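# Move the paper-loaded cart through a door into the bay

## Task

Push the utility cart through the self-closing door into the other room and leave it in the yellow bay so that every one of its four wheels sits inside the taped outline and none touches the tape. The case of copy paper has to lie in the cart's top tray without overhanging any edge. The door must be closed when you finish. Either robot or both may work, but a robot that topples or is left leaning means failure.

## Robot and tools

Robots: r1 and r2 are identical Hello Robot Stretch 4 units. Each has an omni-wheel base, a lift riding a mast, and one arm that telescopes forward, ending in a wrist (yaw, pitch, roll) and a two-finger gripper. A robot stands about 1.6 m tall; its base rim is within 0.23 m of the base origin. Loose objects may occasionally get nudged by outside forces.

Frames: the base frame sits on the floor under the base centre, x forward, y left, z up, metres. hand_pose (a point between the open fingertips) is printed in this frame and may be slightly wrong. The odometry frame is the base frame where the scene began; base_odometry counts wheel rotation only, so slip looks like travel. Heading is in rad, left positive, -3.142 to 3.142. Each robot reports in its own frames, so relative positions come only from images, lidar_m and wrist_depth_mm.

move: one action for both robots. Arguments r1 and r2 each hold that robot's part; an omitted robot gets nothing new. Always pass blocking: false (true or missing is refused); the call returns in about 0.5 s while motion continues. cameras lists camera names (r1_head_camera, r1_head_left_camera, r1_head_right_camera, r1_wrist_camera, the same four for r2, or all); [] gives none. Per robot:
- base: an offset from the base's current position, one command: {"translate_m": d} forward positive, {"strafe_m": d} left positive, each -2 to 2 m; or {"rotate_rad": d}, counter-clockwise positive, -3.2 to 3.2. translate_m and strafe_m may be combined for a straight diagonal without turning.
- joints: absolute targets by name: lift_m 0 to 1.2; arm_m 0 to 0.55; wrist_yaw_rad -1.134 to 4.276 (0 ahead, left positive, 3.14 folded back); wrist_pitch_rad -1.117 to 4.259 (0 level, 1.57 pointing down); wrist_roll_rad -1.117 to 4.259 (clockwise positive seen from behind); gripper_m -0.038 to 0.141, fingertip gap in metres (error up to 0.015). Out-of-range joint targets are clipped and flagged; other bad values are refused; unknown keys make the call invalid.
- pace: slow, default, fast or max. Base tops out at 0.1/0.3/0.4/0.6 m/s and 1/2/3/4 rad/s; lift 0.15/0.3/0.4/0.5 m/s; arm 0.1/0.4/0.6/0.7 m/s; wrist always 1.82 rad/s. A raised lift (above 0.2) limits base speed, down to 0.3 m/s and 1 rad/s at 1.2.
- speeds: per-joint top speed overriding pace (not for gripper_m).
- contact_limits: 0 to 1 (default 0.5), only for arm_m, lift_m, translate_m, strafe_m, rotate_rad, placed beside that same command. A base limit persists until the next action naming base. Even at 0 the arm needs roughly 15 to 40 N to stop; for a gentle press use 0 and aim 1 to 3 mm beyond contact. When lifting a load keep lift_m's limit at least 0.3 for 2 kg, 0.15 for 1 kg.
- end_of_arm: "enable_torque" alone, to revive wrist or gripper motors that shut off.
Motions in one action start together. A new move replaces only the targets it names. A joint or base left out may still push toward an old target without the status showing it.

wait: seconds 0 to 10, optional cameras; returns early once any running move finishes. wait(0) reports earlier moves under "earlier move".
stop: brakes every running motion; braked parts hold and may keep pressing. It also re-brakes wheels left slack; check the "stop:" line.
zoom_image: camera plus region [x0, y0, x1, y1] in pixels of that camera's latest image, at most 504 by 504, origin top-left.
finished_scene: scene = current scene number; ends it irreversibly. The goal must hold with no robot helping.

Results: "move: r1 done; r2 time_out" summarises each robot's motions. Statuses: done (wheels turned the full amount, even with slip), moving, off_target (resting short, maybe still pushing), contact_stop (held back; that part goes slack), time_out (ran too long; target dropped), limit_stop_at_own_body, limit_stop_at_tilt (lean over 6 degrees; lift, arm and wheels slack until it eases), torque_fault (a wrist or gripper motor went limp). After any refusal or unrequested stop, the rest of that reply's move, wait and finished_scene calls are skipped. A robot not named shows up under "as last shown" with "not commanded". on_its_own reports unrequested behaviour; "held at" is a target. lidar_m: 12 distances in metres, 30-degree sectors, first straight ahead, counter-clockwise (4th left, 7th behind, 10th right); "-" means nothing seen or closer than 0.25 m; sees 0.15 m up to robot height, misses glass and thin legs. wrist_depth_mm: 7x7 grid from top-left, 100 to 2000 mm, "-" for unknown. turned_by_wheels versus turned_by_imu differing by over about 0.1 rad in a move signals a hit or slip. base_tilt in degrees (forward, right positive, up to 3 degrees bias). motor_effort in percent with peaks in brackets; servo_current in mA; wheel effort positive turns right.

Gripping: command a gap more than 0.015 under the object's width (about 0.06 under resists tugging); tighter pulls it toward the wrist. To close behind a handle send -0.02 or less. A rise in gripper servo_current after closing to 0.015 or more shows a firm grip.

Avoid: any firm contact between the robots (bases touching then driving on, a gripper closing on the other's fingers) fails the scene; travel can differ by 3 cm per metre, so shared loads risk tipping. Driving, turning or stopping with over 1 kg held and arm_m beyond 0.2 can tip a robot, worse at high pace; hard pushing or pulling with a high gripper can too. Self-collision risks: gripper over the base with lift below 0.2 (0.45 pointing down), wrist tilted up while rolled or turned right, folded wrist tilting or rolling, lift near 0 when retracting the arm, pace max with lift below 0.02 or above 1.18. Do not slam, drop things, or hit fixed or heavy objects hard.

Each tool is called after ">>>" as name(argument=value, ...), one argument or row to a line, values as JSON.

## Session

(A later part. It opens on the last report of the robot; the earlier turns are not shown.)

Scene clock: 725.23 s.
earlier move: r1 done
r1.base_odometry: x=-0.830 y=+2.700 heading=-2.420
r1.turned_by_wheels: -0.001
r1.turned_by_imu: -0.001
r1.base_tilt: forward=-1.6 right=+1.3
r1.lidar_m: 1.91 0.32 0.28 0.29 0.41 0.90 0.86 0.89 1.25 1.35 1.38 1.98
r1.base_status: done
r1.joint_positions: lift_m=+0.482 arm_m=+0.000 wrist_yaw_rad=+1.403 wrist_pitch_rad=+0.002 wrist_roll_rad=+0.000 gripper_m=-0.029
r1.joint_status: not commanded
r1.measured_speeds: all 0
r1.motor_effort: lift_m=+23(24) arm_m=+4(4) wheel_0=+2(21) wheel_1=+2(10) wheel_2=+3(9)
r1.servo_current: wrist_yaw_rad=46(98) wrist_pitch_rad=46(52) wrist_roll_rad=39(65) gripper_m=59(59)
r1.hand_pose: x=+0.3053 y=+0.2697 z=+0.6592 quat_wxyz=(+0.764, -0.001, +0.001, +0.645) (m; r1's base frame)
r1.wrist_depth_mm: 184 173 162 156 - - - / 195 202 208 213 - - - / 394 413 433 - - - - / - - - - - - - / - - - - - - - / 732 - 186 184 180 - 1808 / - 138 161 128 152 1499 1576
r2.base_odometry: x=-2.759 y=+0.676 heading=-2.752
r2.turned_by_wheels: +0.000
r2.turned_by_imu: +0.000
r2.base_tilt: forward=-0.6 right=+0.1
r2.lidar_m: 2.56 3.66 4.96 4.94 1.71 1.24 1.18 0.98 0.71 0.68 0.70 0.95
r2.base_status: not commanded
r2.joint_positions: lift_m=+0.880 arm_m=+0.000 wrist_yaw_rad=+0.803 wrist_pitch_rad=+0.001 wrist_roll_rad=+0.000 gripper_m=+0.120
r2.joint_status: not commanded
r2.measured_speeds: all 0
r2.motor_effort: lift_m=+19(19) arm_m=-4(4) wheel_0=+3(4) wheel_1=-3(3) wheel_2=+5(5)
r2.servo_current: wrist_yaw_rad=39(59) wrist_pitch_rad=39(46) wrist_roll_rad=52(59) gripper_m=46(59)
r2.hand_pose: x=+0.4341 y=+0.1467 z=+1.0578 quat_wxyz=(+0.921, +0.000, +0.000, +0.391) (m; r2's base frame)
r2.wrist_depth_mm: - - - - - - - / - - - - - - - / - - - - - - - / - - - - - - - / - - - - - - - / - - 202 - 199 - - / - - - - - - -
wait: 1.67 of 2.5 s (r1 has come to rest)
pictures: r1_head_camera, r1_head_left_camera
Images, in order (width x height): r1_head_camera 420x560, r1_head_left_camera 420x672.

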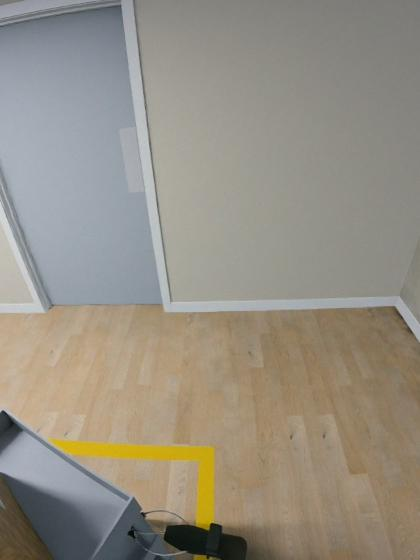

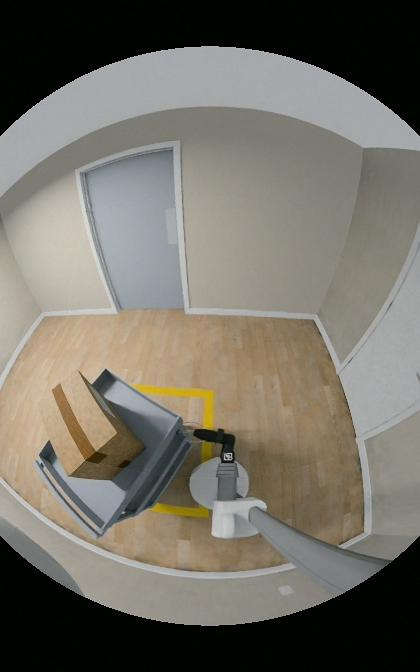

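>>> move(
  blocking=false,
  r1={"base": {"rotate_rad": 0.8}, "joints": {"wrist_yaw_rad": 0.6}, "speeds": {"wrist_yaw_rad": 0.75}, "pace": "slow"},
)

>>> wait(
  seconds=2.5,
  cameras=["r1_head_camera"],
)

>>> move(
  blocking=false,
  r1={"base": {"translate_m": 0.263, "strafe_m": -0.377}, "joints": {"wrist_yaw_rad": 1.1}, "speeds": {"wrist_yaw_rad": 0.3}},
)

>>> wait(
  seconds=3,
  cameras=["r1_head_camera", "r1_head_left_camera", "r1_wrist_camera"],
)

Scene clock: 774.13 s.
move: r1 moving
r1.base_odometry: x=-0.830 y=+2.700 heading=-2.294
r1.turned_by_wheels: +0.126
r1.turned_by_imu: +0.126
r1.base_tilt: forward=-1.6 right=+1.3
r1.lidar_m: 1.91 0.29 0.28 0.31 0.42 0.85 0.86 0.95 1.39 1.36 1.48 1.93
r1.base_status: rotate_rad moving
r1.joint_positions: lift_m=+0.482 arm_m=+0.000 wrist_yaw_rad=+1.116 wrist_pitch_rad=+0.002 wrist_roll_rad=+0.000 gripper_m=-0.029
r1.joint_status: wrist_yaw_rad moving
r1.measured_speeds: translate_m=+0.000 strafe_m=+0.002 rotate_rad=+0.481 lift_m=+0.000 arm_m=+0.000 wrist_yaw_rad=-0.828 wrist_pitch_rad=+0.000 wrist_roll_rad=+0.000
r1.motor_effort: lift_m=+23(23) arm_m=+4(4) wheel_0=-2(6) wheel_1=-2(4) wheel_2=-6(7)
r1.servo_current: wrist_yaw_rad=163(234) wrist_pitch_rad=46(52) wrist_roll_rad=46(72) gripper_m=52(59)
r1.hand_pose: x=+0.3761 y=+0.2207 z=+0.6592 quat_wxyz=(+0.848, -0.001, +0.001, +0.530) (m; r1's base frame)
r1.wrist_depth_mm: 166 163 159 156 - - 1808 / 195 202 208 - - - 1863 / 394 418 430 - - - - / - - - - - - - / - - - - - - - / - - 186 186 - - - / - 137 - 150 152 1499 1618
r2: as last shown
r2.base_tilt: forward=-0.7 right=+0.1
r2.lidar_m: 2.54 3.69 4.96 4.94 1.76 1.26 1.19 0.99 0.71 0.67 0.69 0.97
r2.motor_effort: lift_m=+19(19) arm_m=-4(4) wheel_0=+3(4) wheel_1=-2(3) wheel_2=+5(5)
r2.servo_current: wrist_yaw_rad=52(59) wrist_pitch_rad=39(46) wrist_roll_rad=52(59) gripper_m=52(59)
r2.wrist_depth_mm: - - - - - - - / - - - - - - - / - - - - - - - / - - - - - - - / - - - - - - - / - - 200 - 199 - - / - - - - - - -
pictures: none

Scene clock: 775.87 s.
earlier move: r1 done
r1.base_odometry: x=-0.830 y=+2.700 heading=-1.620
r1.turned_by_wheels: +0.674
r1.turned_by_imu: +0.674
r1.base_tilt: forward=-1.6 right=+1.3
r1.lidar_m: 0.37 0.35 0.41 0.68 0.85 0.85 1.02 1.38 1.36 1.60 1.92 1.91
r1.base_status: done
r1.joint_positions: lift_m=+0.482 arm_m=+0.000 wrist_yaw_rad=+0.600 wrist_pitch_rad=+0.002 wrist_roll_rad=+0.000 gripper_m=-0.029
r1.joint_status: all done
r1.measured_speeds: all 0
r1.motor_effort: lift_m=+23(23) arm_m=-4(4) wheel_0=-2(20) wheel_1=-4(7) wheel_2=-2(12)
r1.servo_current: wrist_yaw_rad=72(234) wrist_pitch_rad=39(52) wrist_roll_rad=59(72) gripper_m=52(59)
r1.hand_pose: x=+0.4583 y=+0.0908 z=+0.6592 quat_wxyz=(+0.955, +0.000, +0.001, +0.296) (m; r1's base frame)
r1.wrist_depth_mm: 180 168 159 154 - - - / 196 203 210 - - - - / 399 421 436 - - - - / - - - - - - - / - - - - - - - / 707 - 182 183 574 - - / - 140 163 - 157 1537 1576
r2.base_odometry: x=-2.759 y=+0.676 heading=-2.752
r2.turned_by_wheels: +0.000
r2.turned_by_imu: +0.000
r2.base_tilt: forward=-0.6 right=+0.1
r2.lidar_m: 2.55 3.67 4.97 4.96 1.72 1.24 1.18 1.03 0.71 0.68 0.71 0.95
r2.base_status: not commanded
r2.joint_positions: lift_m=+0.880 arm_m=+0.000 wrist_yaw_rad=+0.803 wrist_pitch_rad=+0.001 wrist_roll_rad=+0.000 gripper_m=+0.120
r2.joint_status: not commanded
r2.measured_speeds: all 0
r2.motor_effort: lift_m=+19(19) arm_m=-4(4) wheel_0=+3(4) wheel_1=-3(3) wheel_2=+5(5)
r2.servo_current: wrist_yaw_rad=59(59) wrist_pitch_rad=39(46) wrist_roll_rad=46(59) gripper_m=52(59)
r2.hand_pose: x=+0.4341 y=+0.1467 z=+1.0578 quat_wxyz=(+0.921, +0.000, +0.000, +0.391) (m; r2's base frame)
r2.wrist_depth_mm: - - - - - - - / - - - - - - - / - - - - - - - / - - - - - - - / - - - - - - - / - - 202 - 198 - - / - - - - - - -
wait: 1.73 of 2.5 s (r1 has come to rest)
pictures: r1_head_camera
Images, in order (width x height): r1_head_camera 420x560.

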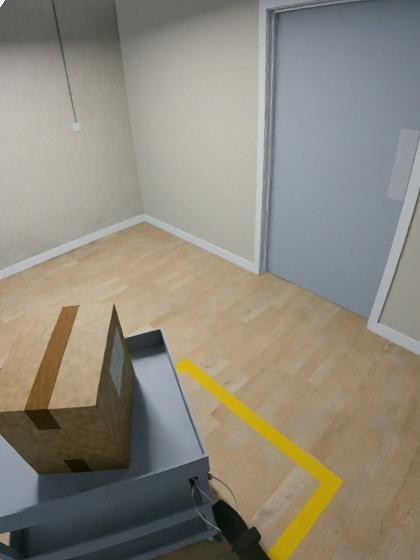

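Scene clock: 776.37 s.
move: r1 moving
r1.base_odometry: x=-0.857 y=+2.684 heading=-1.620
r1.turned_by_wheels: +0.000
r1.turned_by_imu: +0.000
r1.base_tilt: forward=-1.6 right=+1.2
r1.lidar_m: 0.39 0.36 0.41 0.67 0.88 0.89 1.05 1.37 1.35 1.58 1.87 1.88
r1.base_status: translate_m moving; strafe_m moving
r1.joint_positions: lift_m=+0.482 arm_m=+0.000 wrist_yaw_rad=+0.728 wrist_pitch_rad=+0.002 wrist_roll_rad=+0.000 gripper_m=-0.029
r1.joint_status: wrist_yaw_rad moving
r1.measured_speeds: translate_m=+0.071 strafe_m=-0.099 rotate_rad=+0.009 lift_m=+0.000 arm_m=+0.000 wrist_yaw_rad=+0.318 wrist_pitch_rad=+0.000 wrist_roll_rad=+0.000
r1.motor_effort: lift_m=+23(24) arm_m=+2(4) wheel_0=+10(10) wheel_1=-4(7) wheel_2=-9(9)
r1.servo_current: wrist_yaw_rad=78(85) wrist_pitch_rad=39(46) wrist_roll_rad=46(59) gripper_m=52(59)
r1.hand_pose: x=+0.4444 y=+0.1265 z=+0.6592 quat_wxyz=(+0.935, +0.000, +0.001, +0.356) (m; r1's base frame)
r1.wrist_depth_mm: 187 173 156 154 306 - - / 198 204 211 - 298 - - / 394 415 436 - 488 - - / - - - - - - - / - - - - - - - / - 750 182 184 180 - - / - 142 165 151 151 1661 1537
r2: as last shown
r2.base_tilt: forward=-0.7 right=+0.1
r2.lidar_m: 2.57 3.68 4.93 4.97 1.74 1.24 1.18 1.02 0.72 0.67 0.71 0.93
r2.motor_effort: lift_m=+19(19) arm_m=-4(4) wheel_0=+3(4) wheel_1=-2(3) wheel_2=+5(5)
r2.servo_current: wrist_yaw_rad=46(59) wrist_pitch_rad=46(46) wrist_roll_rad=33(52) gripper_m=52(59)
r2.wrist_depth_mm: - - - - - - - / - - - - - - - / - - - - - - - / - - - - - - - / - - - - - - - / - - 200 - 200 - - / - - - - - - -
pictures: none

Scene clock: 778.90 s.
earlier move: r1 done
r1.base_odometry: x=-1.219 y=+2.456 heading=-1.621
r1.turned_by_wheels: +0.000
r1.turned_by_imu: +0.002
r1.base_tilt: forward=-1.5 right=+1.3
r1.lidar_m: 1.78 0.34 0.32 0.43 1.30 1.30 1.53 1.27 1.30 1.52 1.46 1.47
r1.base_status: done
r1.joint_positions: lift_m=+0.482 arm_m=+0.000 wrist_yaw_rad=+1.100 wrist_pitch_rad=+0.002 wrist_roll_rad=+0.000 gripper_m=-0.029
r1.joint_status: all done
r1.measured_speeds: all 0
r1.motor_effort: lift_m=+23(24) arm_m=-3(4) wheel_0=+0(22) wheel_1=-4(10) wheel_2=-1(9)
r1.servo_current: wrist_yaw_rad=39(85) wrist_pitch_rad=33(46) wrist_roll_rad=72(72) gripper_m=52(59)
r1.hand_pose: x=+0.3796 y=+0.2174 z=+0.6592 quat_wxyz=(+0.853, -0.001, +0.001, +0.523) (m; r1's base frame)
r1.wrist_depth_mm: - 178 166 158 325 - - / 207 203 210 - 407 - - / 394 415 439 - 569 - - / - - - 167 - - - / - - - 180 - - - / - - 183 183 181 - - / - 136 159 143 164 1430 1537
r2.base_odometry: x=-2.759 y=+0.676 heading=-2.752
r2.turned_by_wheels: +0.000
r2.turned_by_imu: +0.000
r2.base_tilt: forward=-0.6 right=+0.0
r2.lidar_m: 2.55 3.66 4.94 4.95 1.73 1.25 1.18 1.00 0.70 0.66 0.69 0.95
r2.base_status: not commanded
r2.joint_positions: lift_m=+0.880 arm_m=+0.000 wrist_yaw_rad=+0.803 wrist_pitch_rad=+0.001 wrist_roll_rad=+0.000 gripper_m=+0.120
r2.joint_status: not commanded
r2.measured_speeds: all 0
r2.motor_effort: lift_m=+19(19) arm_m=-3(4) wheel_0=+3(4) wheel_1=-3(3) wheel_2=+5(5)
r2.servo_current: wrist_yaw_rad=39(59) wrist_pitch_rad=39(46) wrist_roll_rad=46(59) gripper_m=52(59)
r2.hand_pose: x=+0.4341 y=+0.1467 z=+1.0578 quat_wxyz=(+0.921, +0.000, +0.000, +0.391) (m; r2's base frame)
r2.wrist_depth_mm: - - - - - - - / - - - - - - - / - - - - - - - / - - - - - - - / - - - - - - - / - - 201 - 200 - - / - - - - - - -
wait: 2.53 of 3 s (r1 has come to rest)
pictures: r1_head_camera, r1_head_left_camera, r1_wrist_camera
Images, in order (width x height): r1_head_camera 420x560, r1_head_left_camera 420x672, r1_wrist_camera 616x392.

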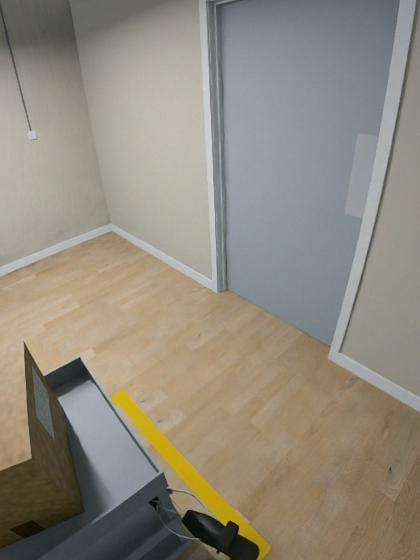

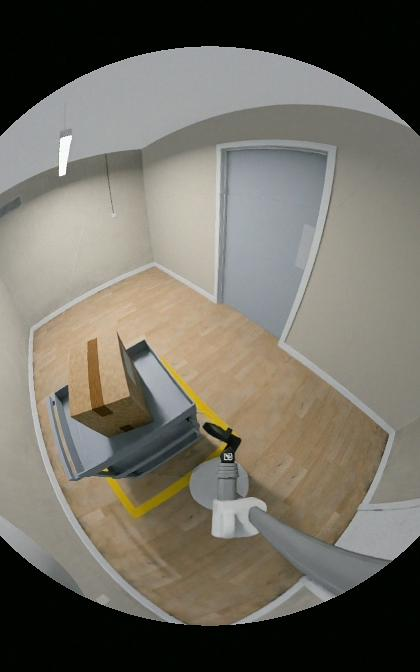

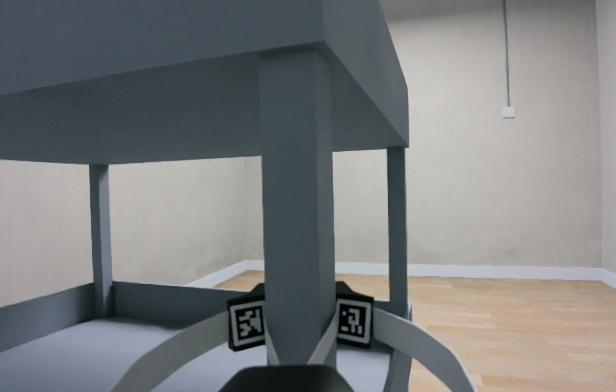

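>>> move(
  blocking=false,
  r1={"base": {"translate_m": 0.062, "strafe_m": -0.06}, "pace": "slow"},
)

>>> wait(
  seconds=2.5,
  cameras=["r1_head_camera"],
)

Scene clock: 832.63 s.
move: r1 moving
r1.base_odometry: x=-1.229 y=+2.447 heading=-1.621
r1.turned_by_wheels: +0.000
r1.turned_by_imu: +0.000
r1.base_tilt: forward=-1.6 right=+1.3
r1.lidar_m: 1.80 0.32 0.34 0.44 1.32 1.32 1.51 1.26 1.28 1.52 1.43 1.44
r1.base_status: translate_m moving; strafe_m moving
r1.joint_positions: lift_m=+0.482 arm_m=+0.000 wrist_yaw_rad=+1.100 wrist_pitch_rad=+0.002 wrist_roll_rad=+0.000 gripper_m=-0.029
r1.joint_status: not commanded
r1.measured_speeds: translate_m=+0.035 strafe_m=-0.035 rotate_rad=+0.001 lift_m=+0.000 arm_m=+0.000 wrist_yaw_rad=+0.000 wrist_pitch_rad=+0.000 wrist_roll_rad=+0.000
r1.motor_effort: lift_m=+23(23) arm_m=-4(4) wheel_0=+6(8) wheel_1=-5(6) wheel_2=-4(5)
r1.servo_current: wrist_yaw_rad=39(59) wrist_pitch_rad=46(52) wrist_roll_rad=59(59) gripper_m=52(59)
r1.hand_pose: x=+0.3796 y=+0.2174 z=+0.6592 quat_wxyz=(+0.853, -0.001, +0.001, +0.523) (m; r1's base frame)
r1.wrist_depth_mm: - 182 167 158 307 - - / 215 204 209 - 359 - - / 394 413 436 - 484 - - / - - - - - - - / - - - - - - - / - - 185 - 181 - - / - 138 161 - 144 1499 1576
r2: as last shown
r2.base_tilt: forward=-0.7 right=+0.1
r2.lidar_m: 2.56 3.70 4.96 4.94 1.78 1.27 1.18 1.00 0.72 0.67 0.70 0.93
r2.motor_effort: lift_m=+19(19) arm_m=-4(4) wheel_0=+3(4) wheel_1=-2(3) wheel_2=+5(5)
r2.servo_current: wrist_yaw_rad=39(59) wrist_pitch_rad=39(46) wrist_roll_rad=33(52) gripper_m=52(52)
r2.wrist_depth_mm: - - - - - - - / - - - - - - - / - - - - - - - / - - - - - - - / - - - - - - - / - - 200 - 198 - - / - - - - - - -
pictures: none

Scene clock: 834.23 s.
earlier move: r1 done
r1.base_odometry: x=-1.282 y=+2.397 heading=-1.621
r1.turned_by_wheels: +0.000
r1.turned_by_imu: +0.000
r1.base_tilt: forward=-1.6 right=+1.3
r1.lidar_m: 1.69 0.33 0.32 0.37 1.38 1.38 1.53 1.28 1.29 1.55 1.37 1.37
r1.base_status: done
r1.joint_positions: lift_m=+0.482 arm_m=+0.000 wrist_yaw_rad=+1.103 wrist_pitch_rad=+0.002 wrist_roll_rad=+0.000 gripper_m=-0.029
r1.joint_status: not commanded
r1.measured_speeds: all 0
r1.motor_effort: lift_m=+23(23) arm_m=+4(4) wheel_0=+3(15) wheel_1=-2(6) wheel_2=-4(6)
r1.servo_current: wrist_yaw_rad=59(72) wrist_pitch_rad=46(52) wrist_roll_rad=65(65) gripper_m=52(59)
r1.hand_pose: x=+0.3790 y=+0.2179 z=+0.6592 quat_wxyz=(+0.852, -0.001, +0.001, +0.524) (m; r1's base frame)
r1.wrist_depth_mm: 182 169 158 154 - - - / 196 204 210 216 - - - / 397 421 433 - - - - / 732 - - - - - - / 723 - - - - - - / - 741 182 185 564 - - / - 141 163 156 158 1618 1618
r2.base_odometry: x=-2.759 y=+0.676 heading=-2.752
r2.turned_by_wheels: +0.000
r2.turned_by_imu: +0.000
r2.base_tilt: forward=-0.6 right=+0.1
r2.lidar_m: 2.54 3.67 4.98 4.94 1.75 1.24 1.19 0.98 0.71 0.66 0.72 0.97
r2.base_status: not commanded
r2.joint_positions: lift_m=+0.880 arm_m=+0.000 wrist_yaw_rad=+0.803 wrist_pitch_rad=+0.001 wrist_roll_rad=+0.000 gripper_m=+0.120
r2.joint_status: not commanded
r2.measured_speeds: all 0
r2.motor_effort: lift_m=+19(19) arm_m=-3(4) wheel_0=+3(4) wheel_1=-3(3) wheel_2=+5(5)
r2.servo_current: wrist_yaw_rad=59(59) wrist_pitch_rad=46(52) wrist_roll_rad=39(59) gripper_m=52(59)
r2.hand_pose: x=+0.4341 y=+0.1467 z=+1.0578 quat_wxyz=(+0.921, +0.000, +0.000, +0.391) (m; r2's base frame)
r2.wrist_depth_mm: - - - - - - - / - - - - - - - / - - - - - - - / - - - - - - - / - - - - - - - / - - 201 - 200 - - / - - - - - - -
wait: 1.60 of 2.5 s (r1 has come to rest)
pictures: r1_head_camera
Images, in order (width x height): r1_head_camera 420x560.

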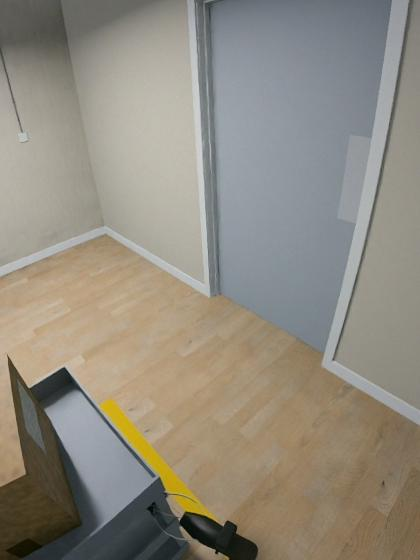

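>>> move(
  blocking=false,
  r1={"joints": {"gripper_m": 0.1}},
)

>>> wait(
  seconds=2.5,
)

>>> move(
  blocking=false,
  r1={"base": {"translate_m": -0.227, "strafe_m": -0.445}},
)

>>> wait(
  seconds=3.5,
  cameras=["r1_head_left_camera"],
)

>>> move(
  blocking=false,
  r1={"base": {"rotate_rad": 1.0}, "joints": {"wrist_yaw_rad": 0.1}},
)

>>> wait(
  seconds=2.5,
  cameras=["r1_head_camera", "r1_wrist_camera"],
)

Scene clock: 850.13 s.
move: r1 moving
r1.base_odometry: x=-1.282 y=+2.397 heading=-1.621
r1.turned_by_wheels: +0.000
r1.turned_by_imu: +0.000
r1.base_tilt: forward=-1.6 right=+1.3
r1.lidar_m: 1.72 0.32 0.31 0.38 1.38 1.41 1.53 1.26 1.27 1.54 1.36 1.37
r1.base_status: not commanded
r1.joint_positions: lift_m=+0.482 arm_m=+0.000 wrist_yaw_rad=+1.103 wrist_pitch_rad=+0.002 wrist_roll_rad=+0.000 gripper_m=-0.004
r1.joint_status: gripper_m moving
r1.measured_speeds: all 0
r1.motor_effort: lift_m=+23(24) arm_m=+4(4) wheel_0=+3(3) wheel_1=-2(2) wheel_2=-4(4)
r1.servo_current: wrist_yaw_rad=65(65) wrist_pitch_rad=46(52) wrist_roll_rad=33(72) gripper_m=78(78)
r1.hand_pose: x=+0.3790 y=+0.2179 z=+0.6592 quat_wxyz=(+0.852, -0.001, +0.001, +0.524) (m; r1's base frame)
r1.wrist_depth_mm: 183 169 159 151 - - - / 196 204 209 - - - - / 397 421 436 - - - - / 723 - - - - - - / - - - - - - - / - - 186 187 183 - - / - 136 162 132 148 1537 1576
r2: as last shown
r2.base_tilt: forward=-0.7 right=+0.1
r2.lidar_m: 2.53 3.69 4.98 4.96 1.74 1.26 1.18 0.99 0.71 0.66 0.70 0.90
r2.motor_effort: lift_m=+19(19) arm_m=-3(4) wheel_0=+4(4) wheel_1=-2(3) wheel_2=+5(5)
r2.servo_current: wrist_yaw_rad=52(52) wrist_pitch_rad=46(46) wrist_roll_rad=46(52) gripper_m=52(52)
pictures: none

Scene clock: 851.63 s.
earlier move: r1 done
r1.base_odometry: x=-1.282 y=+2.397 heading=-1.621
r1.turned_by_wheels: +0.000
r1.turned_by_imu: +0.000
r1.base_tilt: forward=-1.6 right=+1.3
r1.lidar_m: 1.71 0.32 0.31 0.36 1.39 1.40 1.54 1.27 1.28 1.53 1.38 1.39
r1.base_status: not commanded
r1.joint_positions: lift_m=+0.482 arm_m=+0.000 wrist_yaw_rad=+1.103 wrist_pitch_rad=+0.002 wrist_roll_rad=+0.000 gripper_m=+0.100
r1.joint_status: all done
r1.measured_speeds: all 0
r1.motor_effort: lift_m=+23(24) arm_m=+4(4) wheel_0=+3(4) wheel_1=-1(2) wheel_2=-4(4)
r1.servo_current: wrist_yaw_rad=39(72) wrist_pitch_rad=46(52) wrist_roll_rad=65(72) gripper_m=46(98)
r1.hand_pose: x=+0.3790 y=+0.2179 z=+0.6592 quat_wxyz=(+0.852, -0.001, +0.001, +0.524) (m; r1's base frame)
r1.wrist_depth_mm: 183 170 158 151 - - - / 195 204 208 - - - - / 394 415 433 - - - - / 723 - - - - - - / - - - - - - - / - 213 195 - 194 - - / - - - 139 1537 1430 1576
r2.base_odometry: x=-2.759 y=+0.676 heading=-2.752
r2.turned_by_wheels: +0.000
r2.turned_by_imu: +0.000
r2.base_tilt: forward=-0.7 right=+0.0
r2.lidar_m: 2.56 3.69 4.98 4.97 1.75 1.25 1.18 1.02 0.70 0.67 0.71 0.96
r2.base_status: not commanded
r2.joint_positions: lift_m=+0.880 arm_m=+0.000 wrist_yaw_rad=+0.803 wrist_pitch_rad=+0.001 wrist_roll_rad=+0.000 gripper_m=+0.120
r2.joint_status: not commanded
r2.measured_speeds: all 0
r2.motor_effort: lift_m=+19(19) arm_m=-4(4) wheel_0=+3(4) wheel_1=-3(3) wheel_2=+5(5)
r2.servo_current: wrist_yaw_rad=52(59) wrist_pitch_rad=46(46) wrist_roll_rad=46(59) gripper_m=46(59)
r2.hand_pose: x=+0.4341 y=+0.1467 z=+1.0578 quat_wxyz=(+0.921, +0.000, +0.000, +0.391) (m; r2's base frame)
r2.wrist_depth_mm: - - - - - - - / - - - - - - - / - - - - - - - / - - - - - - - / - - - - - - - / - - 201 - 200 - - / - - - - - - -
wait: 1.50 of 2.5 s (r1 has come to rest)
pictures: none

Scene clock: 852.13 s.
move: r1 moving
r1.base_odometry: x=-1.310 y=+2.413 heading=-1.621
r1.turned_by_wheels: +0.000
r1.turned_by_imu: +0.000
r1.base_tilt: forward=-1.6 right=+1.2
r1.lidar_m: 1.67 0.37 0.35 0.41 1.41 1.40 1.49 1.25 1.26 1.51 1.37 1.37
r1.base_status: translate_m moving; strafe_m moving
r1.joint_positions: lift_m=+0.482 arm_m=+0.000 wrist_yaw_rad=+1.103 wrist_pitch_rad=+0.002 wrist_roll_rad=+0.000 gripper_m=+0.100
r1.joint_status: not commanded
r1.measured_speeds: translate_m=-0.056 strafe_m=-0.111 rotate_rad=-0.003 lift_m=+0.000 arm_m=+0.000 wrist_yaw_rad=+0.000 wrist_pitch_rad=+0.000 wrist_roll_rad=+0.000
r1.motor_effort: lift_m=+23(23) arm_m=+4(4) wheel_0=+8(8) wheel_1=-11(11) wheel_2=+4(6)
r1.servo_current: wrist_yaw_rad=39(65) wrist_pitch_rad=46(46) wrist_roll_rad=46(65) gripper_m=39(52)
r1.hand_pose: x=+0.3790 y=+0.2179 z=+0.6592 quat_wxyz=(+0.852, -0.001, +0.001, +0.524) (m; r1's base frame)
r1.wrist_depth_mm: - - 187 179 - - - / 220 206 208 215 - - - / 399 418 439 - - - - / - - - 197 - - - / - - - - - - - / - 214 196 190 194 - - / - - - 139 1576 1464 1537
r2: as last shown
r2.base_tilt: forward=-0.7 right=+0.1
r2.lidar_m: 2.57 3.66 4.97 4.96 1.77 1.25 1.19 1.00 0.72 0.67 0.69 0.95
r2.motor_effort: lift_m=+19(19) arm_m=-4(4) wheel_0=+3(4) wheel_1=-2(3) wheel_2=+5(5)
r2.servo_current: wrist_yaw_rad=52(52) wrist_pitch_rad=39(46) wrist_roll_rad=39(52) gripper_m=52(59)
r2.wrist_depth_mm: - - - - - - - / - - - - - - - / - - - - - - - / - - - - - - - / - - - - - - - / - - 200 - 199 - - / - - - - - - -
pictures: none

Scene clock: 854.80 s.
earlier move: r1 done
r1.base_odometry: x=-1.715 y=+2.646 heading=-1.620
r1.turned_by_wheels: +0.000
r1.turned_by_imu: -0.003
r1.base_tilt: forward=-1.6 right=+1.3
r1.lidar_m: 1.42 2.49 0.79 0.92 1.54 1.54 0.94 0.81 0.83 0.99 1.23 1.22
r1.base_status: done
r1.joint_positions: lift_m=+0.482 arm_m=+0.000 wrist_yaw_rad=+1.103 wrist_pitch_rad=+0.002 wrist_roll_rad=+0.000 gripper_m=+0.100
r1.joint_status: not commanded
r1.measured_speeds: all 0
r1.motor_effort: lift_m=+23(23) arm_m=+4(4) wheel_0=+4(10) wheel_1=-1(11) wheel_2=+2(7)
r1.servo_current: wrist_yaw_rad=39(72) wrist_pitch_rad=46(52) wrist_roll_rad=52(65) gripper_m=46(52)
r1.hand_pose: x=+0.3790 y=+0.2179 z=+0.6592 quat_wxyz=(+0.852, -0.001, +0.001, +0.524) (m; r1's base frame)
r1.wrist_depth_mm: - - 798 - - - - / - - 778 - - - - / - - - 647 - - - / - - - - - - - / 820 - - 1060 - - - / - 213 195 647 197 - - / 1576 1464 - 139 1576 1430 1618
r2.base_odometry: x=-2.759 y=+0.676 heading=-2.752
r2.turned_by_wheels: +0.000
r2.turned_by_imu: +0.000
r2.base_tilt: forward=-0.6 right=+0.1
r2.lidar_m: 2.54 3.69 4.97 4.98 1.74 1.26 1.18 1.00 0.72 0.67 0.70 0.91
r2.base_status: not commanded
r2.joint_positions: lift_m=+0.880 arm_m=+0.000 wrist_yaw_rad=+0.803 wrist_pitch_rad=+0.001 wrist_roll_rad=+0.000 gripper_m=+0.120
r2.joint_status: not commanded
r2.measured_speeds: all 0
r2.motor_effort: lift_m=+19(19) arm_m=-4(4) wheel_0=+3(4) wheel_1=-2(3) wheel_2=+5(5)
r2.servo_current: wrist_yaw_rad=52(59) wrist_pitch_rad=39(46) wrist_roll_rad=46(65) gripper_m=46(59)
r2.hand_pose: x=+0.4341 y=+0.1467 z=+1.0578 quat_wxyz=(+0.921, +0.000, +0.000, +0.391) (m; r2's base frame)
r2.wrist_depth_mm: - - - - - - - / - - - - - - - / - - - - - - - / - - - - - - - / - - - - - - - / - - 201 - 200 - - / - - - - - - -
wait: 2.67 of 3.5 s (r1 has come to rest)
pictures: r1_head_left_camera
Images, in order (width x height): r1_head_left_camera 420x672.

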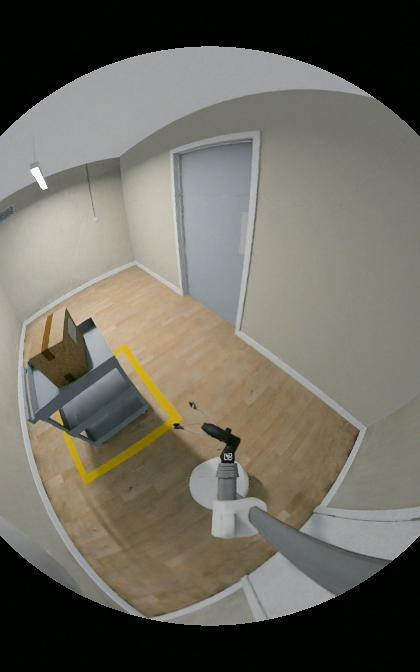

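Scene clock: 855.30 s.
move: r1 moving
r1.base_odometry: x=-1.715 y=+2.646 heading=-1.368
r1.turned_by_wheels: +0.252
r1.turned_by_imu: +0.253
r1.base_tilt: forward=-1.6 right=+1.3
r1.lidar_m: 1.82 0.80 0.83 1.62 1.54 1.23 0.84 0.81 0.87 1.21 1.22 1.29
r1.base_status: rotate_rad moving
r1.joint_positions: lift_m=+0.482 arm_m=+0.000 wrist_yaw_rad=+0.513 wrist_pitch_rad=+0.002 wrist_roll_rad=+0.000 gripper_m=+0.100
r1.joint_status: wrist_yaw_rad moving
r1.measured_speeds: translate_m=+0.000 strafe_m=+0.001 rotate_rad=+0.976 lift_m=+0.000 arm_m=+0.000 wrist_yaw_rad=-1.822 wrist_pitch_rad=+0.000 wrist_roll_rad=+0.000
r1.motor_effort: lift_m=+23(23) arm_m=+4(4) wheel_0=-7(9) wheel_1=-9(9) wheel_2=-7(7)
r1.servo_current: wrist_yaw_rad=59(130) wrist_pitch_rad=39(46) wrist_roll_rad=52(59) gripper_m=46(52)
r1.hand_pose: x=+0.4650 y=+0.0654 z=+0.6592 quat_wxyz=(+0.967, +0.000, +0.001, +0.254) (m; r1's base frame)
r1.wrist_depth_mm: 668 931 - - - - - / 661 831 - - - - - / 640 609 - - - - - / - - - - - - - / - - - - - - - / - 193 215 - 198 1863 - / - 185 1618 145 1537 1430 1537
r2: as last shown
r2.base_tilt: forward=-0.7 right=+0.1
r2.lidar_m: 2.58 3.67 4.92 4.96 1.74 1.24 1.18 1.00 0.69 0.66 0.71 0.96
r2.motor_effort: lift_m=+19(19) arm_m=-3(4) wheel_0=+3(4) wheel_1=-2(3) wheel_2=+5(5)
r2.servo_current: wrist_yaw_rad=59(59) wrist_pitch_rad=39(46) wrist_roll_rad=39(59) gripper_m=59(59)
r2.wrist_depth_mm: - - - - - - - / - - - - - - - / - - - - - - - / - - - - - - - / - - - - - - - / - - 200 - 200 - - / - - - - - - -
pictures: none

Scene clock: 856.50 s.
earlier move: r1 done
r1.base_odometry: x=-1.715 y=+2.646 heading=-0.621
r1.turned_by_wheels: +0.747
r1.turned_by_imu: +0.751
r1.base_tilt: forward=-1.6 right=+1.3
r1.lidar_m: 0.78 0.90 1.54 1.53 0.97 0.78 0.80 0.96 1.22 1.20 1.38 2.36
r1.base_status: done
r1.joint_positions: lift_m=+0.482 arm_m=+0.000 wrist_yaw_rad=+0.103 wrist_pitch_rad=+0.002 wrist_roll_rad=+0.000 gripper_m=+0.100
r1.joint_status: all done
r1.measured_speeds: all 0
r1.motor_effort: lift_m=+23(23) arm_m=+4(4) wheel_0=-4(9) wheel_1=-3(9) wheel_2=-2(9)
r1.servo_current: wrist_yaw_rad=39(130) wrist_pitch_rad=39(46) wrist_roll_rad=46(65) gripper_m=46(52)
r1.hand_pose: x=+0.4667 y=-0.0574 z=+0.6592 quat_wxyz=(+0.999, +0.000, +0.001, +0.051) (m; r1's base frame)
r1.wrist_depth_mm: - - 732 715 - - - / - - 723 715 - - - / - - - 597 - - - / - - - - - - - / - - - - - - - / - 193 195 - 190 - - / 1576 1464 - 139 1576 1537 1576
r2.base_odometry: x=-2.759 y=+0.676 heading=-2.752
r2.turned_by_wheels: +0.000
r2.turned_by_imu: +0.000
r2.base_tilt: forward=-0.6 right=+0.0
r2.lidar_m: 2.57 3.69 4.98 4.95 1.75 1.25 1.18 0.96 0.71 0.67 0.68 0.97
r2.base_status: not commanded
r2.joint_positions: lift_m=+0.880 arm_m=+0.000 wrist_yaw_rad=+0.803 wrist_pitch_rad=+0.001 wrist_roll_rad=+0.000 gripper_m=+0.120
r2.joint_status: not commanded
r2.measured_speeds: all 0
r2.motor_effort: lift_m=+19(20) arm_m=-4(4) wheel_0=+3(4) wheel_1=-3(3) wheel_2=+5(5)
r2.servo_current: wrist_yaw_rad=46(59) wrist_pitch_rad=39(46) wrist_roll_rad=46(59) gripper_m=52(59)
r2.hand_pose: x=+0.4341 y=+0.1467 z=+1.0578 quat_wxyz=(+0.921, +0.000, +0.000, +0.391) (m; r2's base frame)
r2.wrist_depth_mm: - - - - - - - / - - - - - - - / - - - - - - - / - - - - - - - / - - - - - - - / - - 201 - 199 - - / - - - - - - -
wait: 1.20 of 2.5 s (r1 has come to rest)
pictures: r1_head_camera, r1_wrist_camera
Images, in order (width x height): r1_head_camera 420x560, r1_wrist_camera 616x392.

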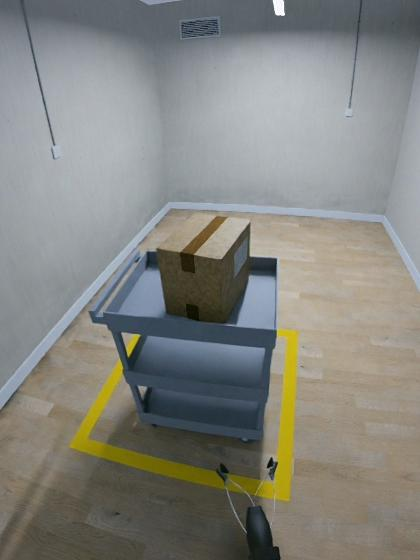

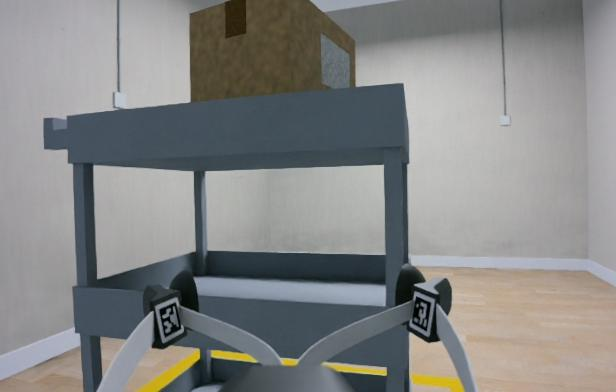

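>>> zoom_image(
  camera="r1_head_camera",
  region=[80, 200, 310, 480],
)

Scaled by 1.800 from the camera's 420x560 image, which has a finer 600x800 frame.

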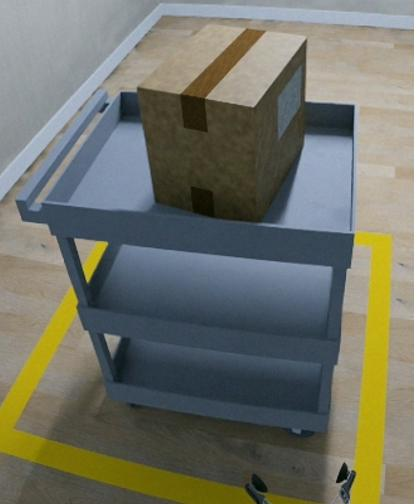

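>>> finished_scene(
  scene=2,
)

The scene is finished: the task was done.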